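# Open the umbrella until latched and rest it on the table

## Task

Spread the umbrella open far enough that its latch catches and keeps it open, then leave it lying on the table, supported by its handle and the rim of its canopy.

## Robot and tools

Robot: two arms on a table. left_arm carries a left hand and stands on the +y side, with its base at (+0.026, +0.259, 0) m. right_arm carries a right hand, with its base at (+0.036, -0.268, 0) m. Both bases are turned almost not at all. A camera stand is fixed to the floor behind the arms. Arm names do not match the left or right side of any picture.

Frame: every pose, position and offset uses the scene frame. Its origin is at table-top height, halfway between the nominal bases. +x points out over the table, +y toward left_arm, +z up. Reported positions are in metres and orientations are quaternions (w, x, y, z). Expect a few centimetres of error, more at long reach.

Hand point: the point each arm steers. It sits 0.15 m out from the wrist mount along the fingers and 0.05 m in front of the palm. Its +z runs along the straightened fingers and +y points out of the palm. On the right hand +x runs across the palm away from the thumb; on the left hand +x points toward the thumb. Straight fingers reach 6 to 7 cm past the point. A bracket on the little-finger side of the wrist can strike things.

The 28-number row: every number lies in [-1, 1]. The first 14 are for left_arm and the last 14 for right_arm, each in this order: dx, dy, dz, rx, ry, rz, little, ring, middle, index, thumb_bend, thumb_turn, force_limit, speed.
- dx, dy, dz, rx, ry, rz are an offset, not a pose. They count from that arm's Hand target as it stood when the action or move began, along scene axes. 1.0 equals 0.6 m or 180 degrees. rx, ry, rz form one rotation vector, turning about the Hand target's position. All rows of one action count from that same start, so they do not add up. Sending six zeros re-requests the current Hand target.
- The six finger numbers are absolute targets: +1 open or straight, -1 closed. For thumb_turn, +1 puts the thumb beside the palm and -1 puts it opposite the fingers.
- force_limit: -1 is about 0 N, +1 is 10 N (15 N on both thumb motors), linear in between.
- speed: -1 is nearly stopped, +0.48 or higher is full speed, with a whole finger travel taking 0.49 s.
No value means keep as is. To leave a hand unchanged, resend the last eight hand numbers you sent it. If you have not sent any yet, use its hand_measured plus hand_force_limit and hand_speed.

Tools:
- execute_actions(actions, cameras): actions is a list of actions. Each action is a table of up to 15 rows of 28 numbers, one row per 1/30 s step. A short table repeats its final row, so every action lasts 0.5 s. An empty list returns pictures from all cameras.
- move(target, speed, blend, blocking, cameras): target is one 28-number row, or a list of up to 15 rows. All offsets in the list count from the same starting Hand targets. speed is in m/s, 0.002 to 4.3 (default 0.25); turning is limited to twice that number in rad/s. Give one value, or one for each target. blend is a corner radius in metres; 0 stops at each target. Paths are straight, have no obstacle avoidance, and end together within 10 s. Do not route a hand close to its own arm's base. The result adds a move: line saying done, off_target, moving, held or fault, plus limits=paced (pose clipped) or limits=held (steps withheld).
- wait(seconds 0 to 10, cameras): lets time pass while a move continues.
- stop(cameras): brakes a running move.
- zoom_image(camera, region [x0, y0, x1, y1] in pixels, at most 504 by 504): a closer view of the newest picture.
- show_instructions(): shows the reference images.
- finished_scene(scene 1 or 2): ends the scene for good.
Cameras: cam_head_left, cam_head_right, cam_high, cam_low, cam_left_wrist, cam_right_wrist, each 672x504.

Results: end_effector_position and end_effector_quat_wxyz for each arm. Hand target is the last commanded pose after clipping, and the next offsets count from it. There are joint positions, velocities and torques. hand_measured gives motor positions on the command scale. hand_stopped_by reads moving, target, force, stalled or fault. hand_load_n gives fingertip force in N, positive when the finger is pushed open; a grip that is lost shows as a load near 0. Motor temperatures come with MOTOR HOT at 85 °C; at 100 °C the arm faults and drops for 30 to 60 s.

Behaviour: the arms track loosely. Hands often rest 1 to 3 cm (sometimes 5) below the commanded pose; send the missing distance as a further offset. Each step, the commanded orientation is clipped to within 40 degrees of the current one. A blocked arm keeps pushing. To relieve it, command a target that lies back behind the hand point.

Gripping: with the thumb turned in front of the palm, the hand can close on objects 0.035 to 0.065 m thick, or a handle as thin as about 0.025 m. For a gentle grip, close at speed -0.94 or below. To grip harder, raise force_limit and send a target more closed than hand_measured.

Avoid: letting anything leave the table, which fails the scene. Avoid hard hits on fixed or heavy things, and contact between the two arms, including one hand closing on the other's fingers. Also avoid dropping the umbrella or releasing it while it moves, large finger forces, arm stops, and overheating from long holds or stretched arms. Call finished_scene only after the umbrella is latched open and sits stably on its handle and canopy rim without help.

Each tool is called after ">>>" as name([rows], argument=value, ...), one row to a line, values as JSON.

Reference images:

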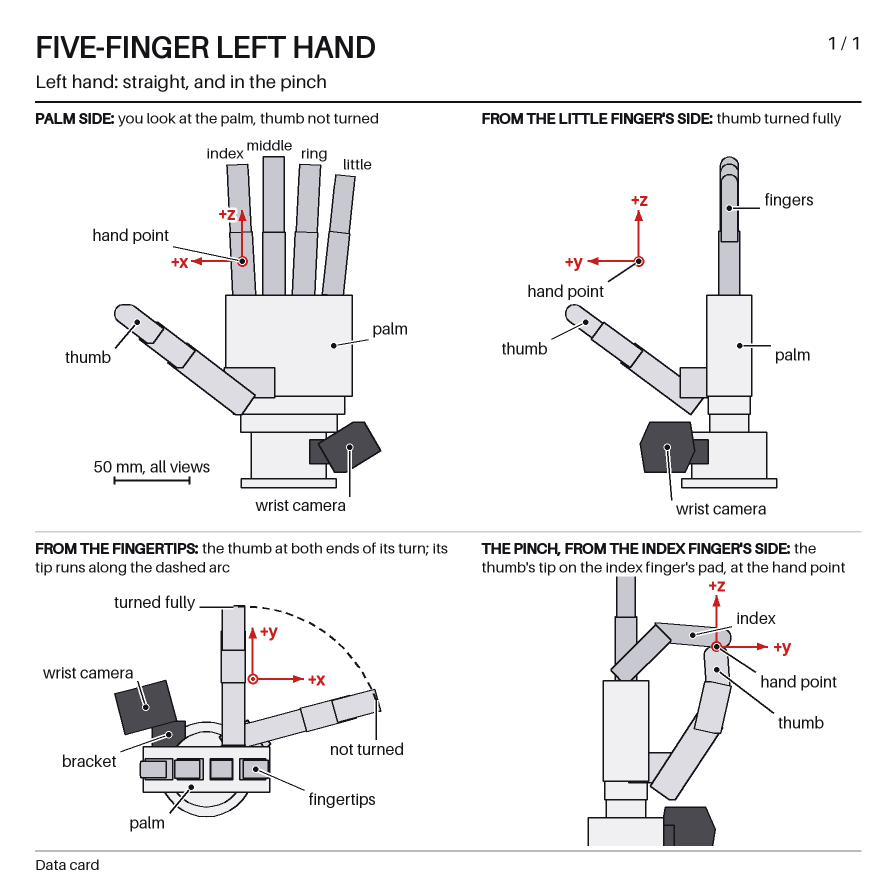

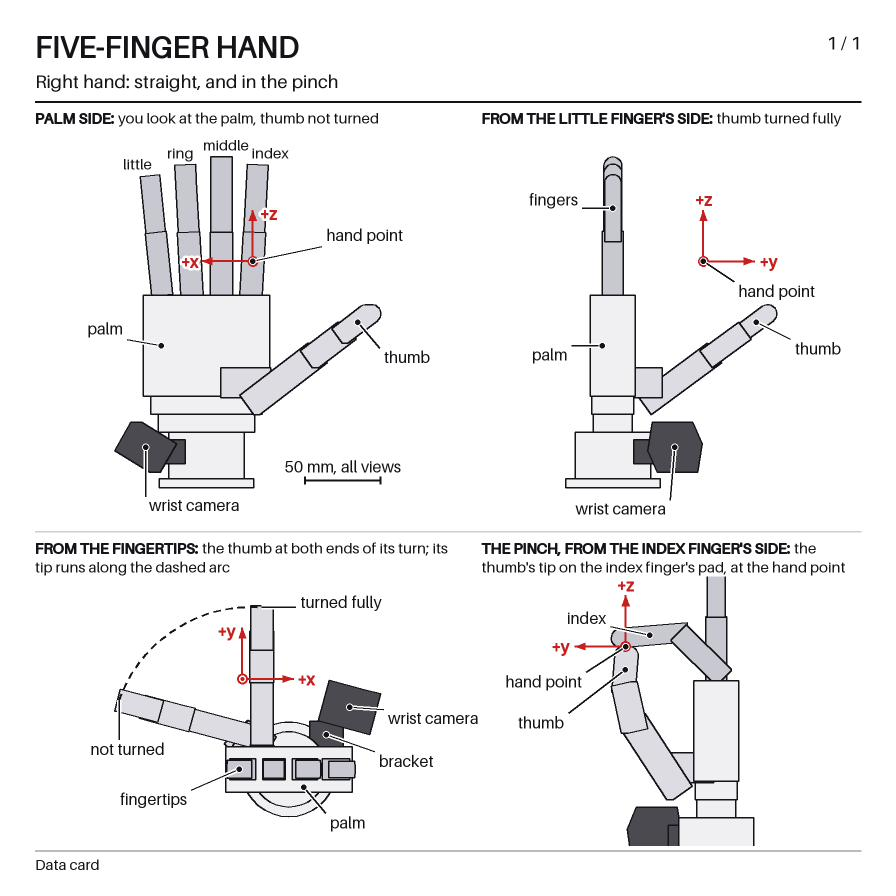

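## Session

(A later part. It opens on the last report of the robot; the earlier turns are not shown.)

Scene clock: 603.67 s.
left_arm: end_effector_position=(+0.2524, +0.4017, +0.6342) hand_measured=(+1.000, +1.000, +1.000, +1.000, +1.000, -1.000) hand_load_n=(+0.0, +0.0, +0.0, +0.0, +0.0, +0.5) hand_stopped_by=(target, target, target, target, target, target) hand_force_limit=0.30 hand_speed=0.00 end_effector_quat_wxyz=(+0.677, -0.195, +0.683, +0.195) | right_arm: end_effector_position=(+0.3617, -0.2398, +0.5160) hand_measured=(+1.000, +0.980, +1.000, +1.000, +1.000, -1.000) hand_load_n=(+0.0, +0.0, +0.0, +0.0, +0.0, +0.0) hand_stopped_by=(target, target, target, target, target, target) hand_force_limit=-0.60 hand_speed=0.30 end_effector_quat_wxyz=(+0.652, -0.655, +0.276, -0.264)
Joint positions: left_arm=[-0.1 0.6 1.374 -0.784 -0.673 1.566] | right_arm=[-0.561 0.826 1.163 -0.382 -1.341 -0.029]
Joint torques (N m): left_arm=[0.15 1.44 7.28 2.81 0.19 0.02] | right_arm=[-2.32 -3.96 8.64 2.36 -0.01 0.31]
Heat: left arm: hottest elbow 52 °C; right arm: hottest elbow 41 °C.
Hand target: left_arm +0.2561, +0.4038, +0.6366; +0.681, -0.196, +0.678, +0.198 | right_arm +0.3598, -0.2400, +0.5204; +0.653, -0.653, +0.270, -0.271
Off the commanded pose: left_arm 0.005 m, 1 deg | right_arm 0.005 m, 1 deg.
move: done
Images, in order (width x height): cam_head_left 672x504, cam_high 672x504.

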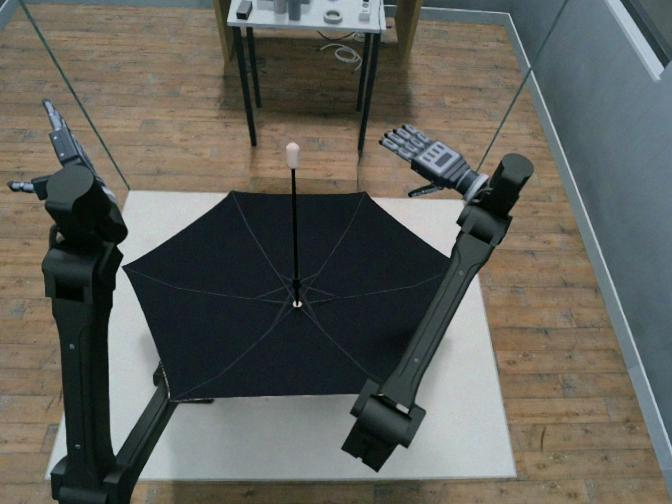

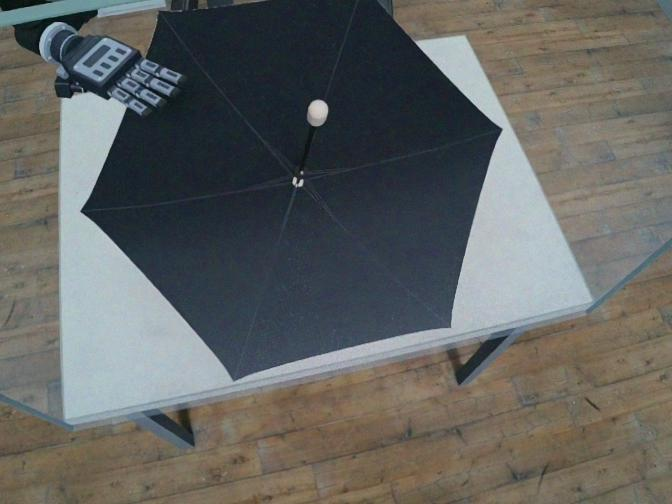

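>>> move([
  [0,0,0,0,0,0, 1,1,1,1,1,-1,0.3,0.0, 0.0,0.12,0.0,0.1454,0.2534,0.0386, 1,0.98,1,1,1,-1,-0.6,0.3],
  [0,0,0,0,0,0, 1,1,1,1,1,-1,0.3,0.0, -0.01,0.15,-0.03,0.2907,0.5068,0.0771, 1,0.98,1,1,1,-1,-0.6,0.3],
], speed=0.2, blend=0.0, cameras=["cam_high","cam_right_wrist"])

Scene clock: 611.17 s.
left_arm: end_effector_position=(+0.2524, +0.4017, +0.6342) hand_measured=(+1.000, +1.000, +1.000, +1.000, +1.000, -1.000) hand_load_n=(+0.0, +0.0, +0.0, +0.0, -0.5, +0.0) hand_stopped_by=(target, target, target, target, target, target) hand_force_limit=0.30 hand_speed=0.00 end_effector_quat_wxyz=(+0.677, -0.195, +0.683, +0.195) | right_arm: end_effector_position=(+0.3541, -0.1525, +0.5003) hand_measured=(+1.000, +0.980, +1.000, +1.000, +1.000, -1.000) hand_load_n=(+0.0, +0.0, +0.0, +0.0, +0.0, -0.5) hand_stopped_by=(target, target, target, target, target, target) hand_force_limit=-0.60 hand_speed=0.30 end_effector_quat_wxyz=(+0.491, -0.347, +0.656, +0.457)
Joint positions: left_arm=[-0.1 0.6 1.374 -0.784 -0.673 1.566] | right_arm=[-0.29 1.074 1.192 -1.223 -1.457 0.732]
Joint torques (N m): left_arm=[-0.85 1.26 7.13 2.81 0.16 0.03] | right_arm=[-0.91 -6.65 8.43 1.51 -1 0.36]
Heat: left arm: hottest elbow 51 °C; right arm: hottest elbow 41 °C.
Hand target: left_arm +0.2561, +0.4037, +0.6366; +0.681, -0.196, +0.678, +0.198 | right_arm +0.3538, -0.1500, +0.5023; +0.493, -0.350, +0.650, +0.461
Off the commanded pose: left_arm 0.005 m, 1 deg | right_arm 0.003 m, 1 deg.
move: done
camera_calibration:
cam_right_wrist: T_world_to_cam=[[-0.948594, 0.315939, -0.01877, 0.392383], [-0.157875, -0.420945, 0.893242, -0.461241], [0.274309, 0.850287, 0.449184, -0.083336], [0, 0, 0, 1]] pos_world=[0.322254, -0.247267, 0.456798]
Images, in order (width x height): cam_high 672x504, cam_right_wrist 672x504.

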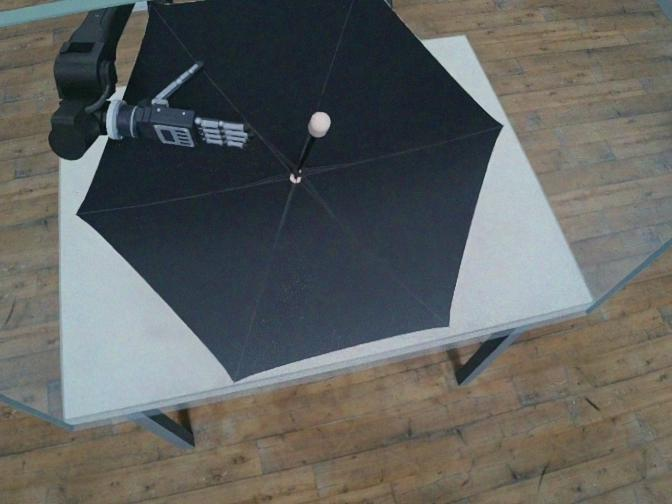

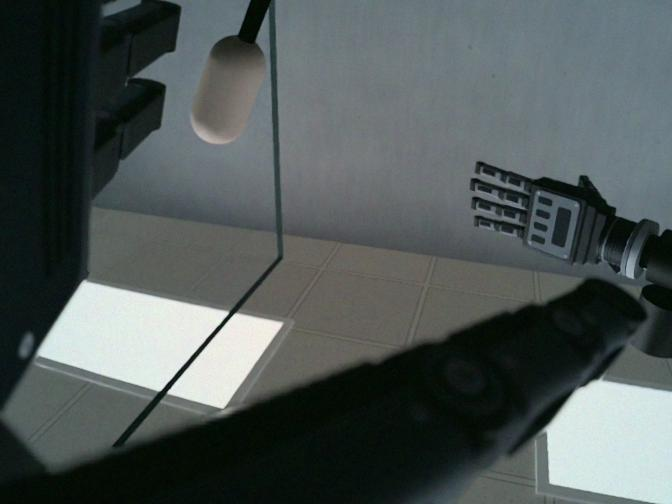

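>>> move([
  [0,0,0,0,0,0, 1,1,1,1,1,-1,0.3,0.0, -0.03,0.02,-0.17,0,0,0, 1,0.98,1,1,1,-1,-0.6,0.3],
], speed=0.15, cameras=["cam_high","cam_low","cam_right_wrist"])

Scene clock: 613.83 s.
left_arm: end_effector_position=(+0.2524, +0.4017, +0.6342) hand_measured=(+1.000, +1.000, +1.000, +1.000, +1.000, -1.000) hand_load_n=(+0.0, +0.0, +0.0, +0.0, +0.0, +0.5) hand_stopped_by=(target, target, target, target, target, target) hand_force_limit=0.30 hand_speed=0.00 end_effector_quat_wxyz=(+0.677, -0.195, +0.683, +0.195) | right_arm: end_effector_position=(+0.3381, -0.1410, +0.3970) hand_measured=(+1.000, +0.980, +1.000, +1.000, +1.000, -1.000) hand_load_n=(+0.0, +0.0, +0.0, +0.0, +0.0, -0.5) hand_stopped_by=(target, target, target, target, target, target) hand_force_limit=-0.60 hand_speed=0.30 end_effector_quat_wxyz=(+0.486, -0.347, +0.656, +0.462)
Joint positions: left_arm=[-0.1 0.6 1.374 -0.784 -0.673 1.566] | right_arm=[-0.267 1.013 0.87 -0.862 -1.451 0.842]
Joint torques (N m): left_arm=[-1.03 1.38 7.31 2.76 0.18 0.1] | right_arm=[-1.08 -6.48 8.43 1.63 -0.69 0.34]
Heat: left arm: hottest elbow 51 °C; right arm: hottest elbow 41 °C.
Hand target: left_arm +0.2561, +0.4037, +0.6366; +0.681, -0.196, +0.678, +0.198 | right_arm +0.3358, -0.1380, +0.4003; +0.493, -0.350, +0.650, +0.461
Off the commanded pose: left_arm 0.005 m, 1 deg | right_arm 0.005 m, 1 deg.
move: done
camera_calibration:
cam_right_wrist: T_world_to_cam=[[-0.951571, 0.307309, -0.00853491, 0.367341], [-0.14547, -0.425639, 0.893124, -0.371564], [0.270832, 0.851112, 0.449731, -0.041191], [0, 0, 0, 1]] pos_world=[0.306655, -0.235981, 0.353512]
Images, in order (width x height): cam_high 672x504, cam_low 672x504, cam_right_wrist 672x504.

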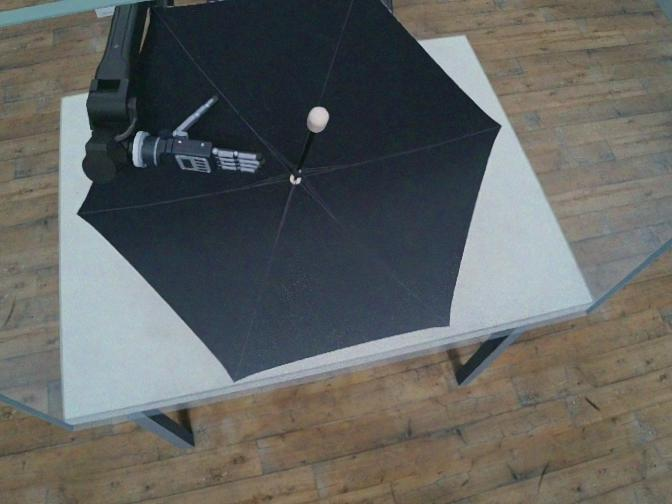

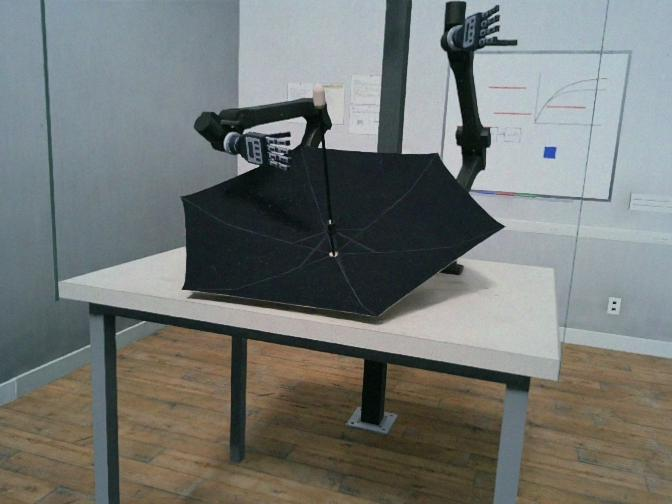

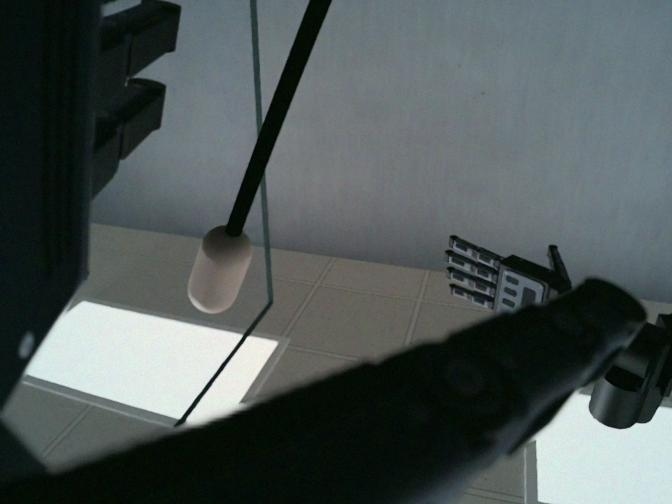

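>>> move([
  [0,0,0,0,0,0, 1,1,1,1,1,-1,0.3,0.0, -0.031,-0.018,-0.1,0,0.044,0, 1,0.98,1,1,1,-1,-0.6,0.3],
  [0,0,0,0,0,0, 1,1,1,1,1,-1,0.3,0.0, -0.03,0.092,-0.12,0,0.044,0, 1,0.98,1,1,1,-1,-0.6,0.3],
], speed=0.12, cameras=["cam_high","cam_low","cam_right_wrist"])

Scene clock: 619.23 s.
left_arm: end_effector_position=(+0.2524, +0.4017, +0.6342) hand_measured=(+1.000, +1.000, +1.000, +1.000, +1.000, -1.000) hand_load_n=(+0.0, +0.0, +0.0, +0.0, +0.5, +0.0) hand_stopped_by=(target, target, target, target, target, target) hand_force_limit=0.30 hand_speed=0.00 end_effector_quat_wxyz=(+0.677, -0.195, +0.683, +0.195) | right_arm: end_effector_position=(+0.3203, -0.0853, +0.3241) hand_measured=(+1.000, +0.980, +1.000, +1.000, +1.000, -1.000) hand_load_n=(+0.0, +0.0, +0.0, +0.0, -0.5, -0.5) hand_stopped_by=(target, target, target, target, target, target) hand_force_limit=-0.60 hand_speed=0.30 end_effector_quat_wxyz=(+0.442, -0.312, +0.689, +0.483)
Joint positions: left_arm=[-0.1 0.6 1.374 -0.784 -0.673 1.566] | right_arm=[-0.084 0.911 0.558 -0.198 -1.293 1.442]
Joint torques (N m): left_arm=[-0.91 1.9 7.19 2.71 0.17 0] | right_arm=[-0.91 -4.95 8.39 2.24 -0.36 0.33]
Motor temperatures (°C): left_arm=[33 34 50 30 30 28] | right_arm=[29 34 41 29 29 29]
Heat: left arm: hottest elbow 50 °C; right arm: hottest elbow 41 °C.
Hand target: left_arm +0.2561, +0.4037, +0.6366; +0.681, -0.196, +0.678, +0.198 | right_arm +0.3179, -0.0828, +0.3284; +0.447, -0.318, +0.682, +0.484
Off the commanded pose: left_arm 0.005 m, 1 deg | right_arm 0.006 m, 1 deg.
move: done
camera_calibration:
cam_right_wrist: T_world_to_cam=[[-0.941497, 0.314141, 0.122062, 0.287603], [-0.0245755, -0.425208, 0.904762, -0.327702], [0.336125, 0.848831, 0.408052, -0.0585577], [0, 0, 0, 1]] pos_world=[0.282407, -0.179984, 0.285281]
Images, in order (width x height): cam_high 672x504, cam_low 672x504, cam_right_wrist 672x504.

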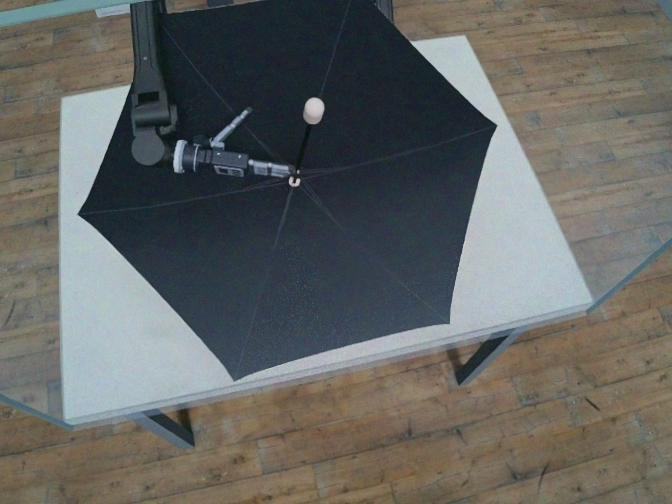

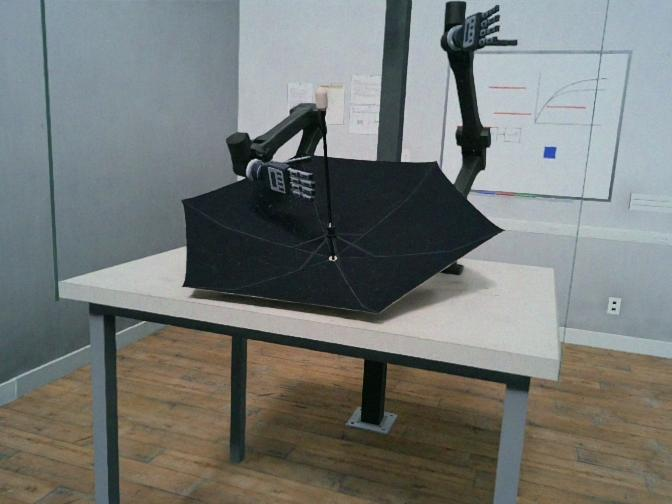

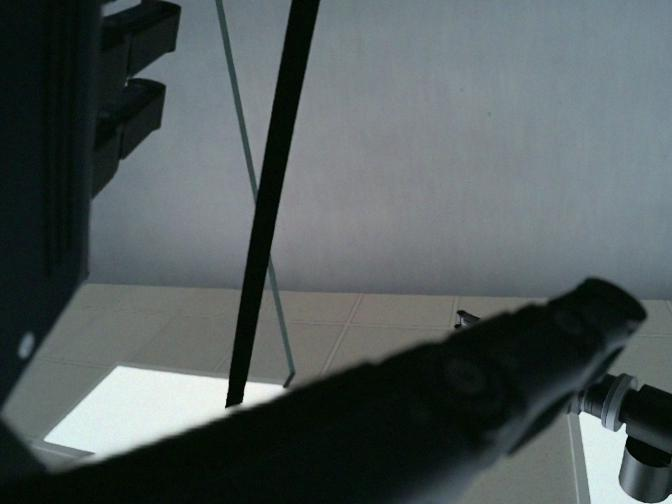

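>>> execute_actions(actions=[])

Scene clock: 619.97 s.
left_arm: end_effector_position=(+0.2524, +0.4017, +0.6342) hand_measured=(+1.000, +1.000, +1.000, +1.000, +1.000, -1.000) hand_load_n=(+0.0, +0.0, +0.0, +0.0, +0.0, +0.0) hand_stopped_by=(target, target, target, target, target, target) hand_force_limit=0.30 hand_speed=0.00 end_effector_quat_wxyz=(+0.677, -0.195, +0.683, +0.195) | right_arm: end_effector_position=(+0.3203, -0.0853, +0.3241) hand_measured=(+1.000, +0.980, +1.000, +1.000, +1.000, -1.000) hand_load_n=(+0.0, +0.0, +0.0, +0.0, +0.0, -0.5) hand_stopped_by=(target, target, target, target, target, target) hand_force_limit=-0.60 hand_speed=0.30 end_effector_quat_wxyz=(+0.442, -0.312, +0.689, +0.483)
Joint positions: left_arm=[-0.1 0.6 1.374 -0.784 -0.673 1.566] | right_arm=[-0.084 0.911 0.558 -0.198 -1.293 1.442]
Joint velocities: within noise
Joint torques (N m): left_arm=[-0.67 1.96 7.31 2.69 0.17 0.03] | right_arm=[-0.97 -4.78 8.34 2.22 -0.35 0.35]
Motor temperatures (°C): left_arm=[33 34 50 30 30 28] | right_arm=[29 34 41 29 29 29]
Heat: left arm: hottest elbow 50 °C; right arm: hottest elbow 41 °C.
Hand target: left_arm +0.2561, +0.4037, +0.6366; +0.681, -0.196, +0.678, +0.198 | right_arm +0.3179, -0.0828, +0.3284; +0.447, -0.318, +0.682, +0.484
Off the commanded pose: left_arm 0.005 m, 1 deg | right_arm 0.006 m, 1 deg.
camera_calibration:
cam_left_wrist: T_world_to_cam=[[0.53476, -0.806968, -0.25067, 0.351812], [-0.520419, -0.0808089, -0.850079, 0.706118], [0.66573, 0.585041, -0.463175, 0.00321457], [0, 0, 0, 1]] pos_world=[0.177203, 0.339081, 0.689933]
cam_right_wrist: T_world_to_cam=[[-0.941497, 0.314141, 0.122062, 0.287603], [-0.0245755, -0.425208, 0.904762, -0.327702], [0.336125, 0.848831, 0.408052, -0.0585577], [0, 0, 0, 1]] pos_world=[0.282407, -0.179984, 0.285281]

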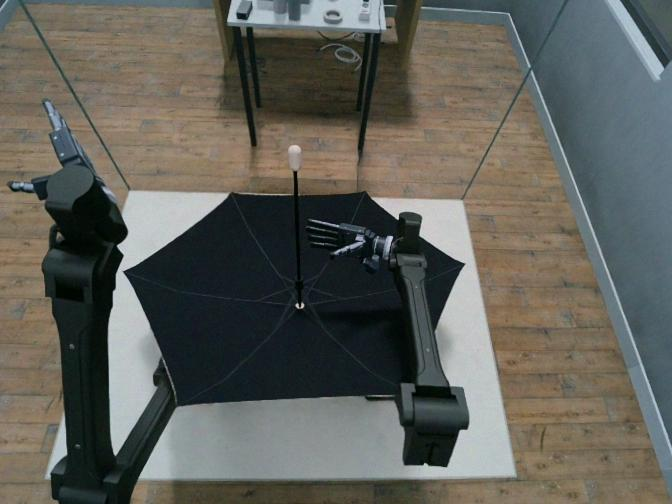

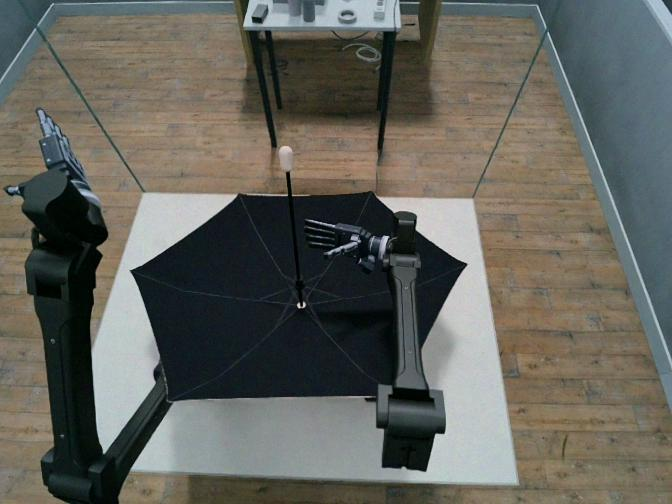

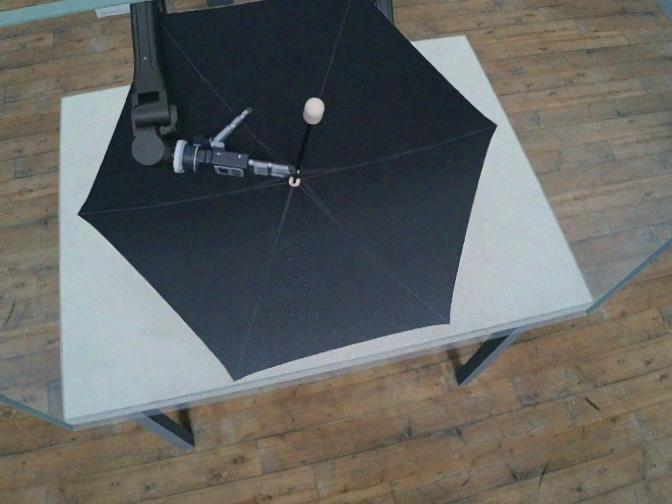

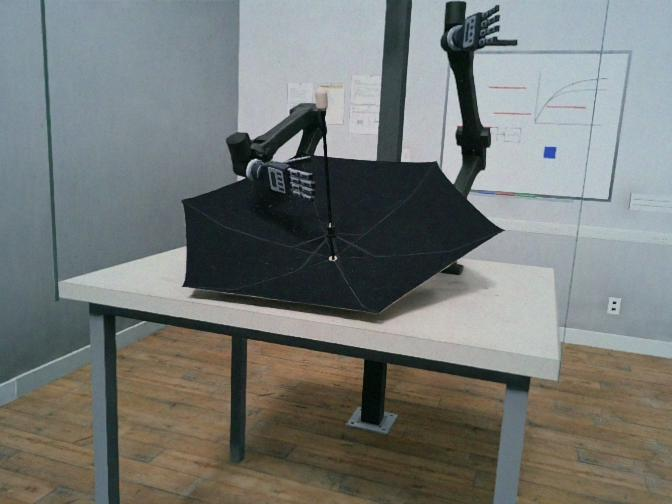

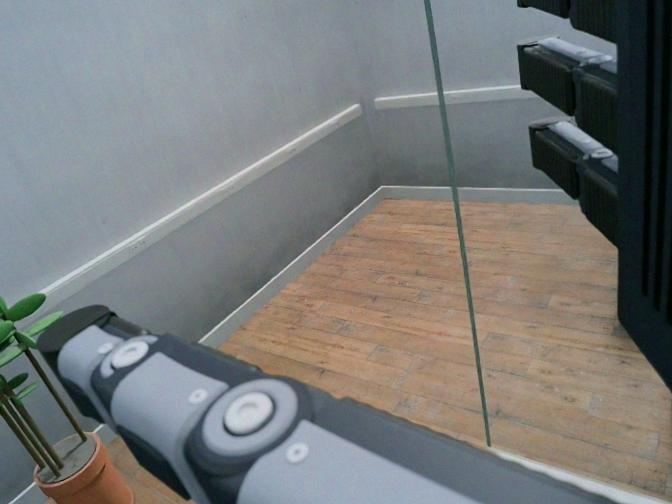

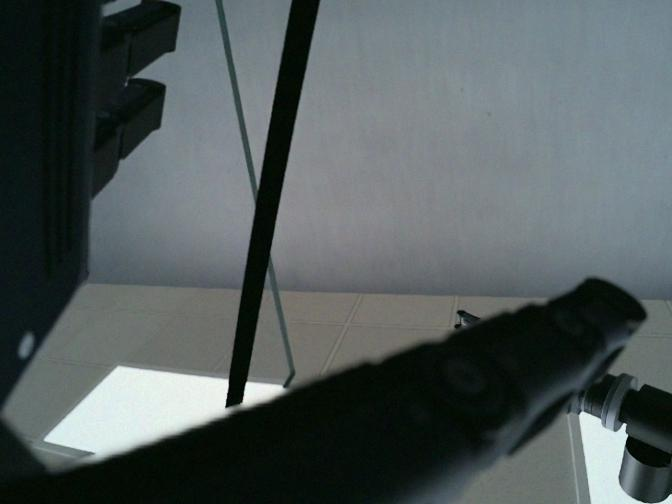

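>>> zoom_image(camera="cam_right_wrist", region=[180, 0, 380, 150])

>>> zoom_image(camera="cam_right_wrist", region=[180, 250, 380, 400])

Scaled by 2.520.

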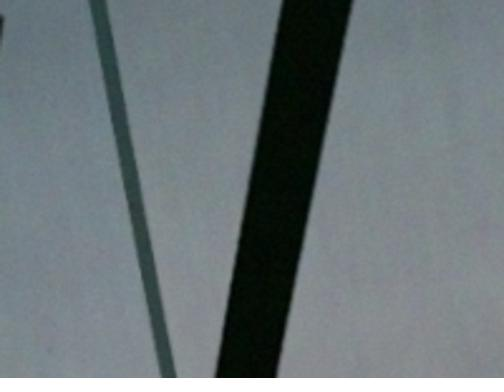

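Scaled by 2.520.

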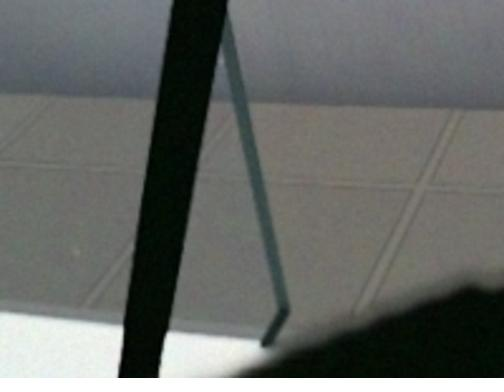

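>>> move(target=[0,0,0,0,0,0,1,1,1,1,1,-1,0.3,0.0,0.041,0.1255,-0.0192,0,0,0,1,0.98,1,1,1,-1,-0.6,0.3], speed=0.12, cameras=["cam_right_wrist"])

Scene clock: 625.00 s.
left_arm: end_effector_position=(+0.2524, +0.4017, +0.6342) hand_measured=(+1.000, +1.000, +1.000, +1.000, +1.000, -1.000) hand_load_n=(+0.0, +0.0, +0.0, +0.0, +0.0, +0.5) hand_stopped_by=(target, target, target, target, target, target) hand_force_limit=0.30 hand_speed=0.00 end_effector_quat_wxyz=(+0.677, -0.195, +0.683, +0.195) | right_arm: end_effector_position=(+0.3433, -0.0100, +0.3158) hand_measured=(+1.000, +0.980, +1.000, +1.000, +1.000, -1.000) hand_load_n=(+0.0, +0.0, +0.0, +0.0, +0.0, -0.5) hand_stopped_by=(target, target, target, target, target, target) hand_force_limit=-0.60 hand_speed=0.30 end_effector_quat_wxyz=(+0.446, -0.317, +0.687, +0.479)
Joint positions: left_arm=[-0.1 0.6 1.374 -0.784 -0.673 1.566] | right_arm=[0.181 1.02 0.546 0.184 -1.046 1.706]
Joint torques (N m): left_arm=[-1.2 0.97 7.12 2.92 0.17 0.02] | right_arm=[-1.08 -4.84 8.03 2.67 -0.17 0.34]
Heat: left arm: hottest elbow 50 °C; right arm: hottest elbow 40 °C.
Hand target: left_arm +0.2561, +0.4037, +0.6366; +0.681, -0.196, +0.678, +0.198 | right_arm +0.3424, -0.0074, +0.3168; +0.447, -0.318, +0.682, +0.484
Off the commanded pose: left_arm 0.005 m, 1 deg | right_arm 0.003 m, 1 deg.
move: done
camera_calibration:
cam_right_wrist: T_world_to_cam=[[-0.943221, 0.314861, 0.105815, 0.292382], [-0.0386822, -0.420512, 0.906462, -0.28332], [0.329906, 0.850901, 0.408815, -0.124967], [0, 0, 0, 1]] pos_world=[0.306049, -0.104864, 0.276969]
Images, in order (width x height): cam_right_wrist 672x504.

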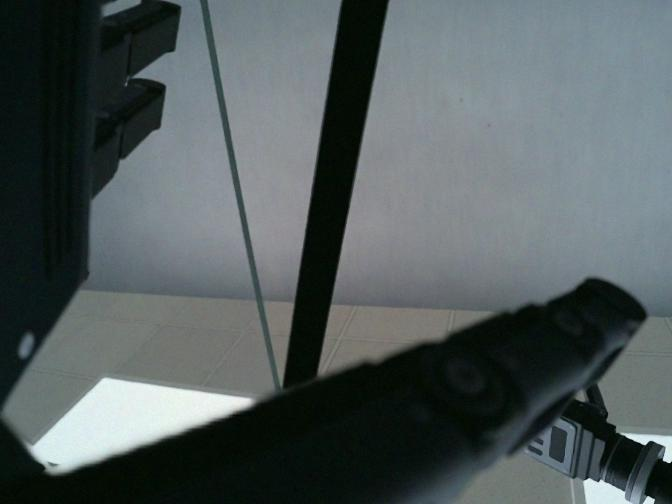

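>>> zoom_image(camera="cam_right_wrist", region=[270, 0, 470, 150])

>>> zoom_image(camera="cam_right_wrist", region=[250, 230, 450, 380])

Scaled by 2.520.

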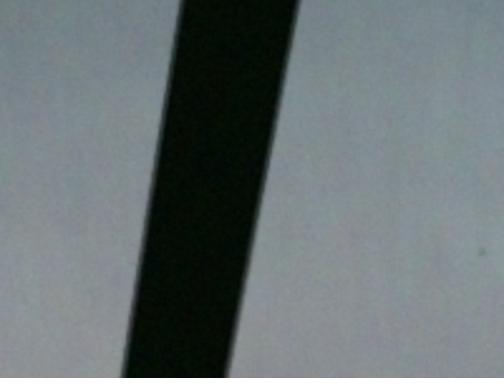

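Scaled by 2.520.

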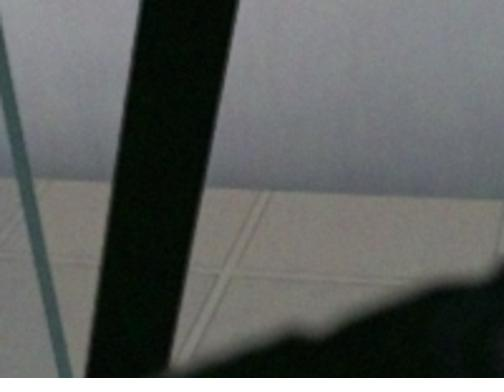

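>>> wait(seconds=0.2, cameras=["cam_right_wrist", "cam_high", "cam_low", "cam_head_right"])

Scene clock: 626.03 s.
left_arm: end_effector_position=(+0.2524, +0.4017, +0.6342) hand_measured=(+1.000, +1.000, +1.000, +1.000, +1.000, -1.000) hand_load_n=(+0.0, +0.0, +0.0, +0.0, +0.0, +0.5) hand_stopped_by=(target, target, target, target, target, target) hand_force_limit=0.30 hand_speed=0.00 end_effector_quat_wxyz=(+0.677, -0.195, +0.683, +0.195) | right_arm: end_effector_position=(+0.3433, -0.0100, +0.3158) hand_measured=(+1.000, +0.980, +1.000, +1.000, +1.000, -1.000) hand_load_n=(+0.0, +0.5, +0.0, +0.5, +0.0, -0.5) hand_stopped_by=(target, target, target, target, target, target) hand_force_limit=-0.60 hand_speed=0.30 end_effector_quat_wxyz=(+0.446, -0.317, +0.687, +0.479)
Joint positions: left_arm=[-0.1 0.6 1.374 -0.784 -0.673 1.566] | right_arm=[0.181 1.02 0.546 0.184 -1.046 1.706]
Joint torques (N m): left_arm=[-1.38 1.32 7.31 2.81 0.17 0.05] | right_arm=[-1.08 -4.78 7.99 2.65 -0.17 0.35]
Heat: left arm: hottest elbow 50 °C; right arm: hottest elbow 40 °C.
Hand target: left_arm +0.2561, +0.4037, +0.6366; +0.681, -0.196, +0.678, +0.198 | right_arm +0.3424, -0.0074, +0.3168; +0.447, -0.318, +0.682, +0.484
Off the commanded pose: left_arm 0.005 m, 1 deg | right_arm 0.003 m, 1 deg.
wait: 0.20 s; at rest from the start
camera_calibration:
cam_right_wrist: T_world_to_cam=[[-0.943221, 0.314861, 0.105815, 0.292382], [-0.0386822, -0.420512, 0.906462, -0.28332], [0.329906, 0.850901, 0.408815, -0.124967], [0, 0, 0, 1]] pos_world=[0.306049, -0.104864, 0.276969]
Images, in order (width x height): cam_head_right 672x504, cam_high 672x504, cam_low 672x504, cam_right_wrist 672x504.

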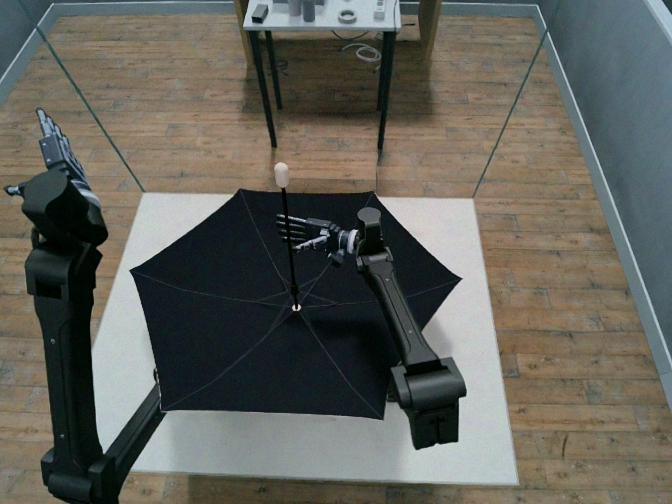

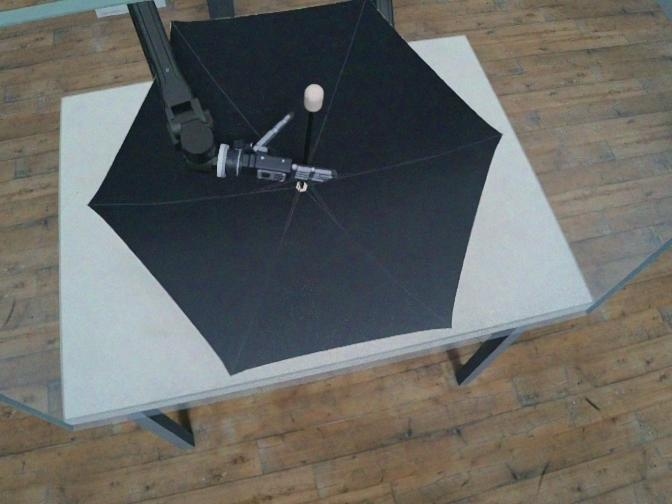

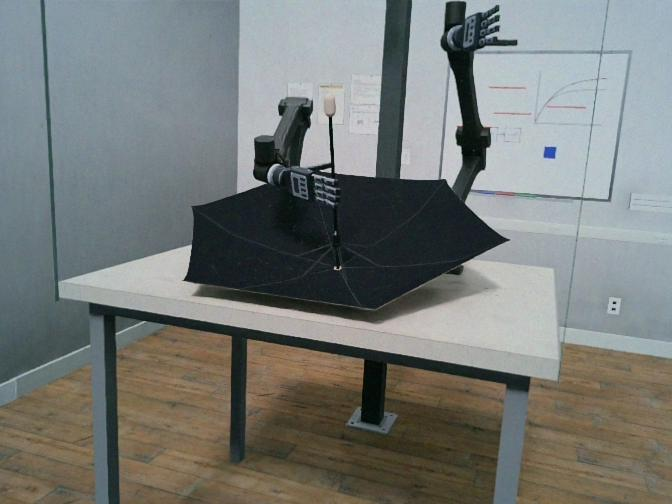

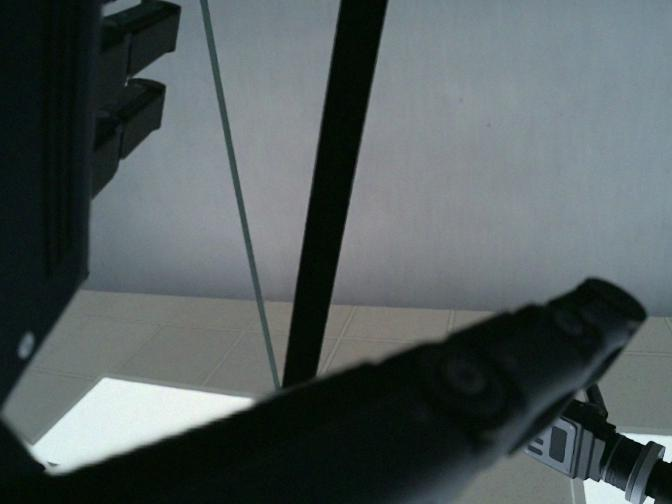

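>>> move(target=[0,0,0,0,0,0,1,1,1,1,1,-1,0.3,0.0,-0.0082,0.074,0.0028,0,0,0,1,0.98,1,1,1,-1,-0.6,0.3], speed=0.1, cameras=["cam_right_wrist", "cam_head_right"])

Scene clock: 627.73 s.
left_arm: end_effector_position=(+0.2524, +0.4017, +0.6342) hand_measured=(+1.000, +1.000, +1.000, +1.000, +1.000, -1.000) hand_load_n=(+0.0, +0.0, +0.0, +0.0, +0.0, +0.0) hand_stopped_by=(target, target, target, target, target, target) hand_force_limit=0.30 hand_speed=0.00 end_effector_quat_wxyz=(+0.677, -0.195, +0.683, +0.195) | right_arm: end_effector_position=(+0.3373, +0.0339, +0.3125) hand_measured=(+1.000, +0.980, +1.000, +1.000, +1.000, -1.000) hand_load_n=(+0.0, +0.0, +0.0, +0.0, +0.0, -0.5) hand_stopped_by=(target, target, target, target, target, target) hand_force_limit=-0.60 hand_speed=0.30 end_effector_quat_wxyz=(+0.442, -0.316, +0.690, +0.478)
Joint positions: left_arm=[-0.1 0.6 1.374 -0.784 -0.673 1.566] | right_arm=[0.33 1.046 0.546 0.253 -0.902 1.77]
Joint torques (N m): left_arm=[-0.5 1.67 7.19 2.73 0.13 0.02] | right_arm=[-1.08 -5.36 8.73 2.78 -0.12 0.35]
Heat: left arm: hottest elbow 49 °C; right arm: hottest elbow 40 °C.
Hand target: left_arm +0.2561, +0.4037, +0.6366; +0.681, -0.196, +0.678, +0.198 | right_arm +0.3375, +0.0369, +0.3185; +0.447, -0.318, +0.682, +0.484
Off the commanded pose: left_arm 0.005 m, 1 deg | right_arm 0.007 m, 1 deg.
move: done
camera_calibration:
cam_right_wrist: T_world_to_cam=[[-0.942381, 0.315268, 0.111911, 0.271089], [-0.0309867, -0.415343, 0.909137, -0.265745], [0.333103, 0.853286, 0.40118, -0.157741], [0, 0, 0, 1]] pos_world=[0.299779, -0.0612425, 0.274543]
Images, in order (width x height): cam_head_right 672x504, cam_right_wrist 672x504.

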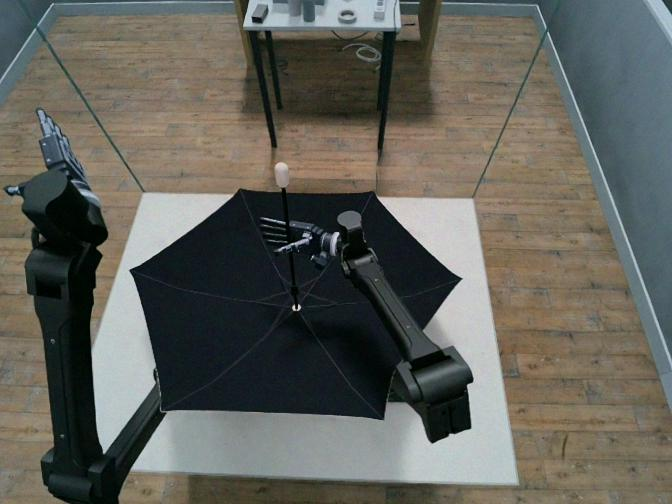

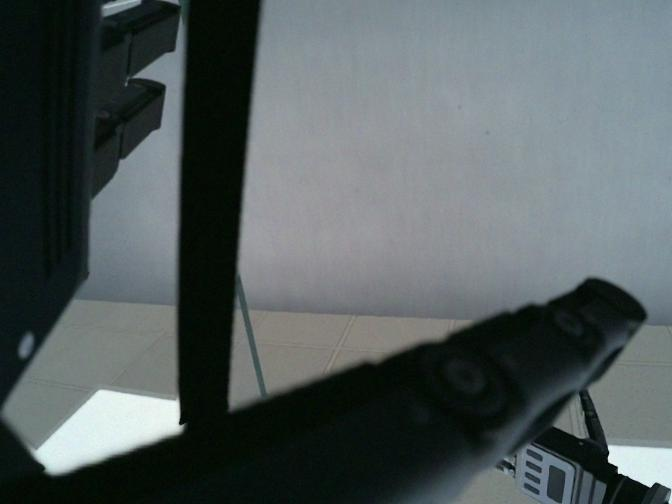

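>>> move(target=[0,0,0,0,0,0,1,1,1,1,1,-1,0.3,0.0,-0.007,0.033,0.0027,-0.0102,-0.031,0.005,1,0.98,1,1,1,-1,-0.6,0.3], speed=0.1, cameras=["cam_right_wrist"])

Scene clock: 629.63 s.
left_arm: end_effector_position=(+0.2524, +0.4017, +0.6342) hand_measured=(+1.000, +1.000, +1.000, +1.000, +1.000, -1.000) hand_load_n=(+0.0, +0.0, +0.0, +0.0, +0.0, +0.0) hand_stopped_by=(target, target, target, target, target, target) hand_force_limit=0.30 hand_speed=0.00 end_effector_quat_wxyz=(+0.677, -0.195, +0.683, +0.195) | right_arm: end_effector_position=(+0.3307, +0.0509, +0.3030) hand_measured=(+1.000, +0.980, +1.000, +1.000, +1.000, -1.000) hand_load_n=(+0.0, +0.0, +0.0, +0.0, +0.0, -0.5) hand_stopped_by=(target, target, target, target, target, target) hand_force_limit=-0.60 hand_speed=0.30 end_effector_quat_wxyz=(+0.449, -0.337, +0.686, +0.463)
Joint positions: left_arm=[-0.1 0.6 1.374 -0.784 -0.673 1.566] | right_arm=[0.385 1.06 0.546 0.256 -0.848 1.72]
Joint torques (N m): left_arm=[-0.73 1.14 7.16 2.69 0.18 0.08] | right_arm=[-1.14 -5.36 10.85 2.77 -0.11 0.05]
Heat: left arm: hottest elbow 49 °C; right arm: hottest elbow 40 °C.
Hand target: left_arm +0.2561, +0.4037, +0.6366; +0.681, -0.196, +0.678, +0.198 | right_arm +0.3333, +0.0567, +0.3201; +0.471, -0.353, +0.665, +0.460
Off the commanded pose: left_arm 0.005 m, 1 deg | right_arm 0.018 m, 4 deg.
move: off_target (right_arm)
camera_calibration:
cam_right_wrist: T_world_to_cam=[[-0.949446, 0.307633, 0.0625638, 0.27825], [-0.0646051, -0.386498, 0.920025, -0.243817], [0.30721, 0.869472, 0.386833, -0.154132], [0, 0, 0, 1]] pos_world=[0.295782, -0.0458199, 0.266533]
Images, in order (width x height): cam_right_wrist 672x504.

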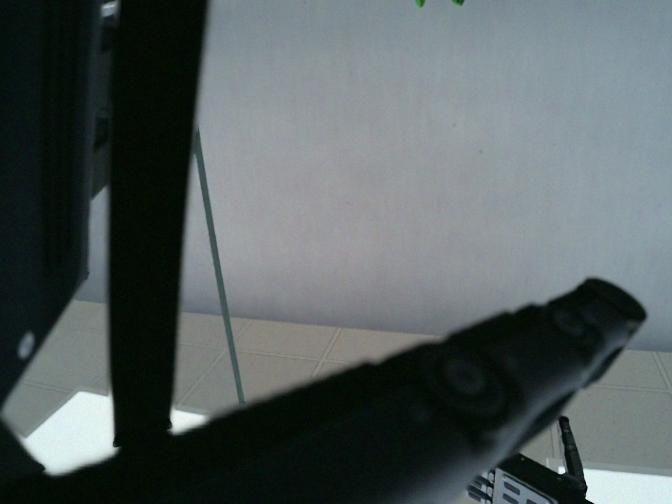

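>>> execute_actions([
  [[0,0,0,0,0,0,1,1,1,1,1,-1,0.3,0.0,0,0.005,0.012,0,0,0,1,0.98,1,1,-1,-1,0.2,-0.3]],
  [[0,0,0,0,0,0,1,1,1,1,1,-1,0.3,0.0,0,0,0,0,0,0,1,0.98,1,1,-1,-1,0.2,-0.3]],
  [[0,0,0,0,0,0,1,1,1,1,1,-1,0.3,0.0,0,0,0,0,0,0,1,0.98,1,1,-1,-1,0.2,-0.3]],
  [[0,0,0,0,0,0,1,1,1,1,1,-1,0.3,0.0,0,0,0,0,0,0,1,0.98,1,1,-1,-1,0.2,-0.3]],
], cameras=["cam_right_wrist"])

Scene clock: 632.37 s.
left_arm: end_effector_position=(+0.2524, +0.4017, +0.6342) hand_measured=(+1.000, +1.000, +1.000, +1.000, +1.000, -1.000) hand_load_n=(+0.0, +0.0, +0.0, +0.0, +0.0, +0.5) hand_stopped_by=(target, target, target, target, target, target) hand_force_limit=0.30 hand_speed=0.00 end_effector_quat_wxyz=(+0.677, -0.195, +0.683, +0.195) | right_arm: end_effector_position=(+0.3281, +0.0537, +0.3028) hand_measured=(+1.000, +0.980, +1.000, +1.000, -0.946, -1.000) hand_load_n=(+0.0, +0.0, +0.0, +0.5, +18.0, +2.0) hand_stopped_by=(target, target, target, target, force, target) hand_force_limit=0.20 hand_speed=-0.30 end_effector_quat_wxyz=(+0.448, -0.340, +0.685, +0.464)
Joint positions: left_arm=[-0.1 0.6 1.374 -0.784 -0.673 1.566] | right_arm=[0.395 1.06 0.546 0.256 -0.845 1.718]
Joint torques (N m): left_arm=[-0.09 0.56 7.15 2.85 0.18 0.03] | right_arm=[-1.08 -6.36 12.11 1.85 -0.11 0.07]
Heat: left arm: hottest elbow 49 °C; right arm: hottest elbow 40 °C.
Hand target: left_arm +0.2561, +0.4037, +0.6366; +0.681, -0.196, +0.678, +0.198 | right_arm +0.3333, +0.0597, +0.3273; +0.471, -0.353, +0.665, +0.460
Off the commanded pose: left_arm 0.005 m, 1 deg | right_arm 0.026 m, 4 deg.
Step readings (end_effector_position of left_arm | right_arm):
0: (+0.2524, +0.4017, +0.6342) | (+0.3307, +0.0509, +0.3030)
1: (+0.2524, +0.4017, +0.6342) | (+0.3306, +0.0510, +0.3030)
2: (+0.2524, +0.4017, +0.6342) | (+0.3307, +0.0511, +0.3029)
4: (+0.2524, +0.4017, +0.6342) | (+0.3308, +0.0515, +0.3028)
8: (+0.2524, +0.4017, +0.6342) | (+0.3298, +0.0527, +0.3027)
15: (+0.2524, +0.4017, +0.6342) | (+0.3297, +0.0530, +0.3026)
16: (+0.2524, +0.4017, +0.6342) | (+0.3297, +0.0530, +0.3026)
17: (+0.2524, +0.4017, +0.6342) | (+0.3297, +0.0530, +0.3026)
19: (+0.2524, +0.4017, +0.6342) | (+0.3297, +0.0530, +0.3026)
23: (+0.2524, +0.4017, +0.6342) | (+0.3297, +0.0530, +0.3026)
30: (+0.2524, +0.4017, +0.6342) | (+0.3297, +0.0530, +0.3026)
31: (+0.2524, +0.4017, +0.6342) | (+0.3297, +0.0530, +0.3026)
32: (+0.2524, +0.4017, +0.6342) | (+0.3297, +0.0530, +0.3026)
34: (+0.2524, +0.4017, +0.6342) | (+0.3297, +0.0530, +0.3026)
38: (+0.2524, +0.4017, +0.6342) | (+0.3297, +0.0530, +0.3026)
45: (+0.2524, +0.4017, +0.6342) | (+0.3297, +0.0530, +0.3026)
46: (+0.2524, +0.4017, +0.6342) | (+0.3297, +0.0530, +0.3026)
47: (+0.2524, +0.4017, +0.6342) | (+0.3297, +0.0530, +0.3026)
49: (+0.2524, +0.4017, +0.6342) | (+0.3296, +0.0531, +0.3026)
53: (+0.2524, +0.4017, +0.6342) | (+0.3294, +0.0534, +0.3026)
60: (+0.2524, +0.4017, +0.6342) | (+0.3285, +0.0536, +0.3028)
camera_calibration:
cam_right_wrist: T_world_to_cam=[[-0.951621, 0.301257, 0.0605189, 0.276653], [-0.0636152, -0.385841, 0.920369, -0.243225], [0.300618, 0.871993, 0.386339, -0.153529], [0, 0, 0, 1]] pos_world=[0.293949, -0.0433137, 0.266429]
Images, in order (width x height): cam_right_wrist 672x504.

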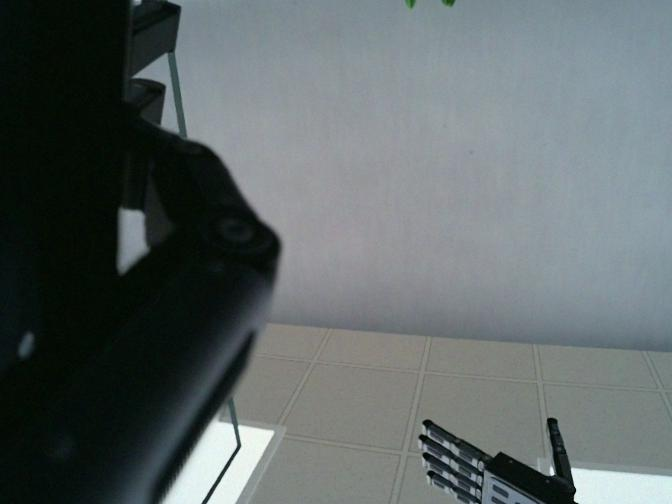

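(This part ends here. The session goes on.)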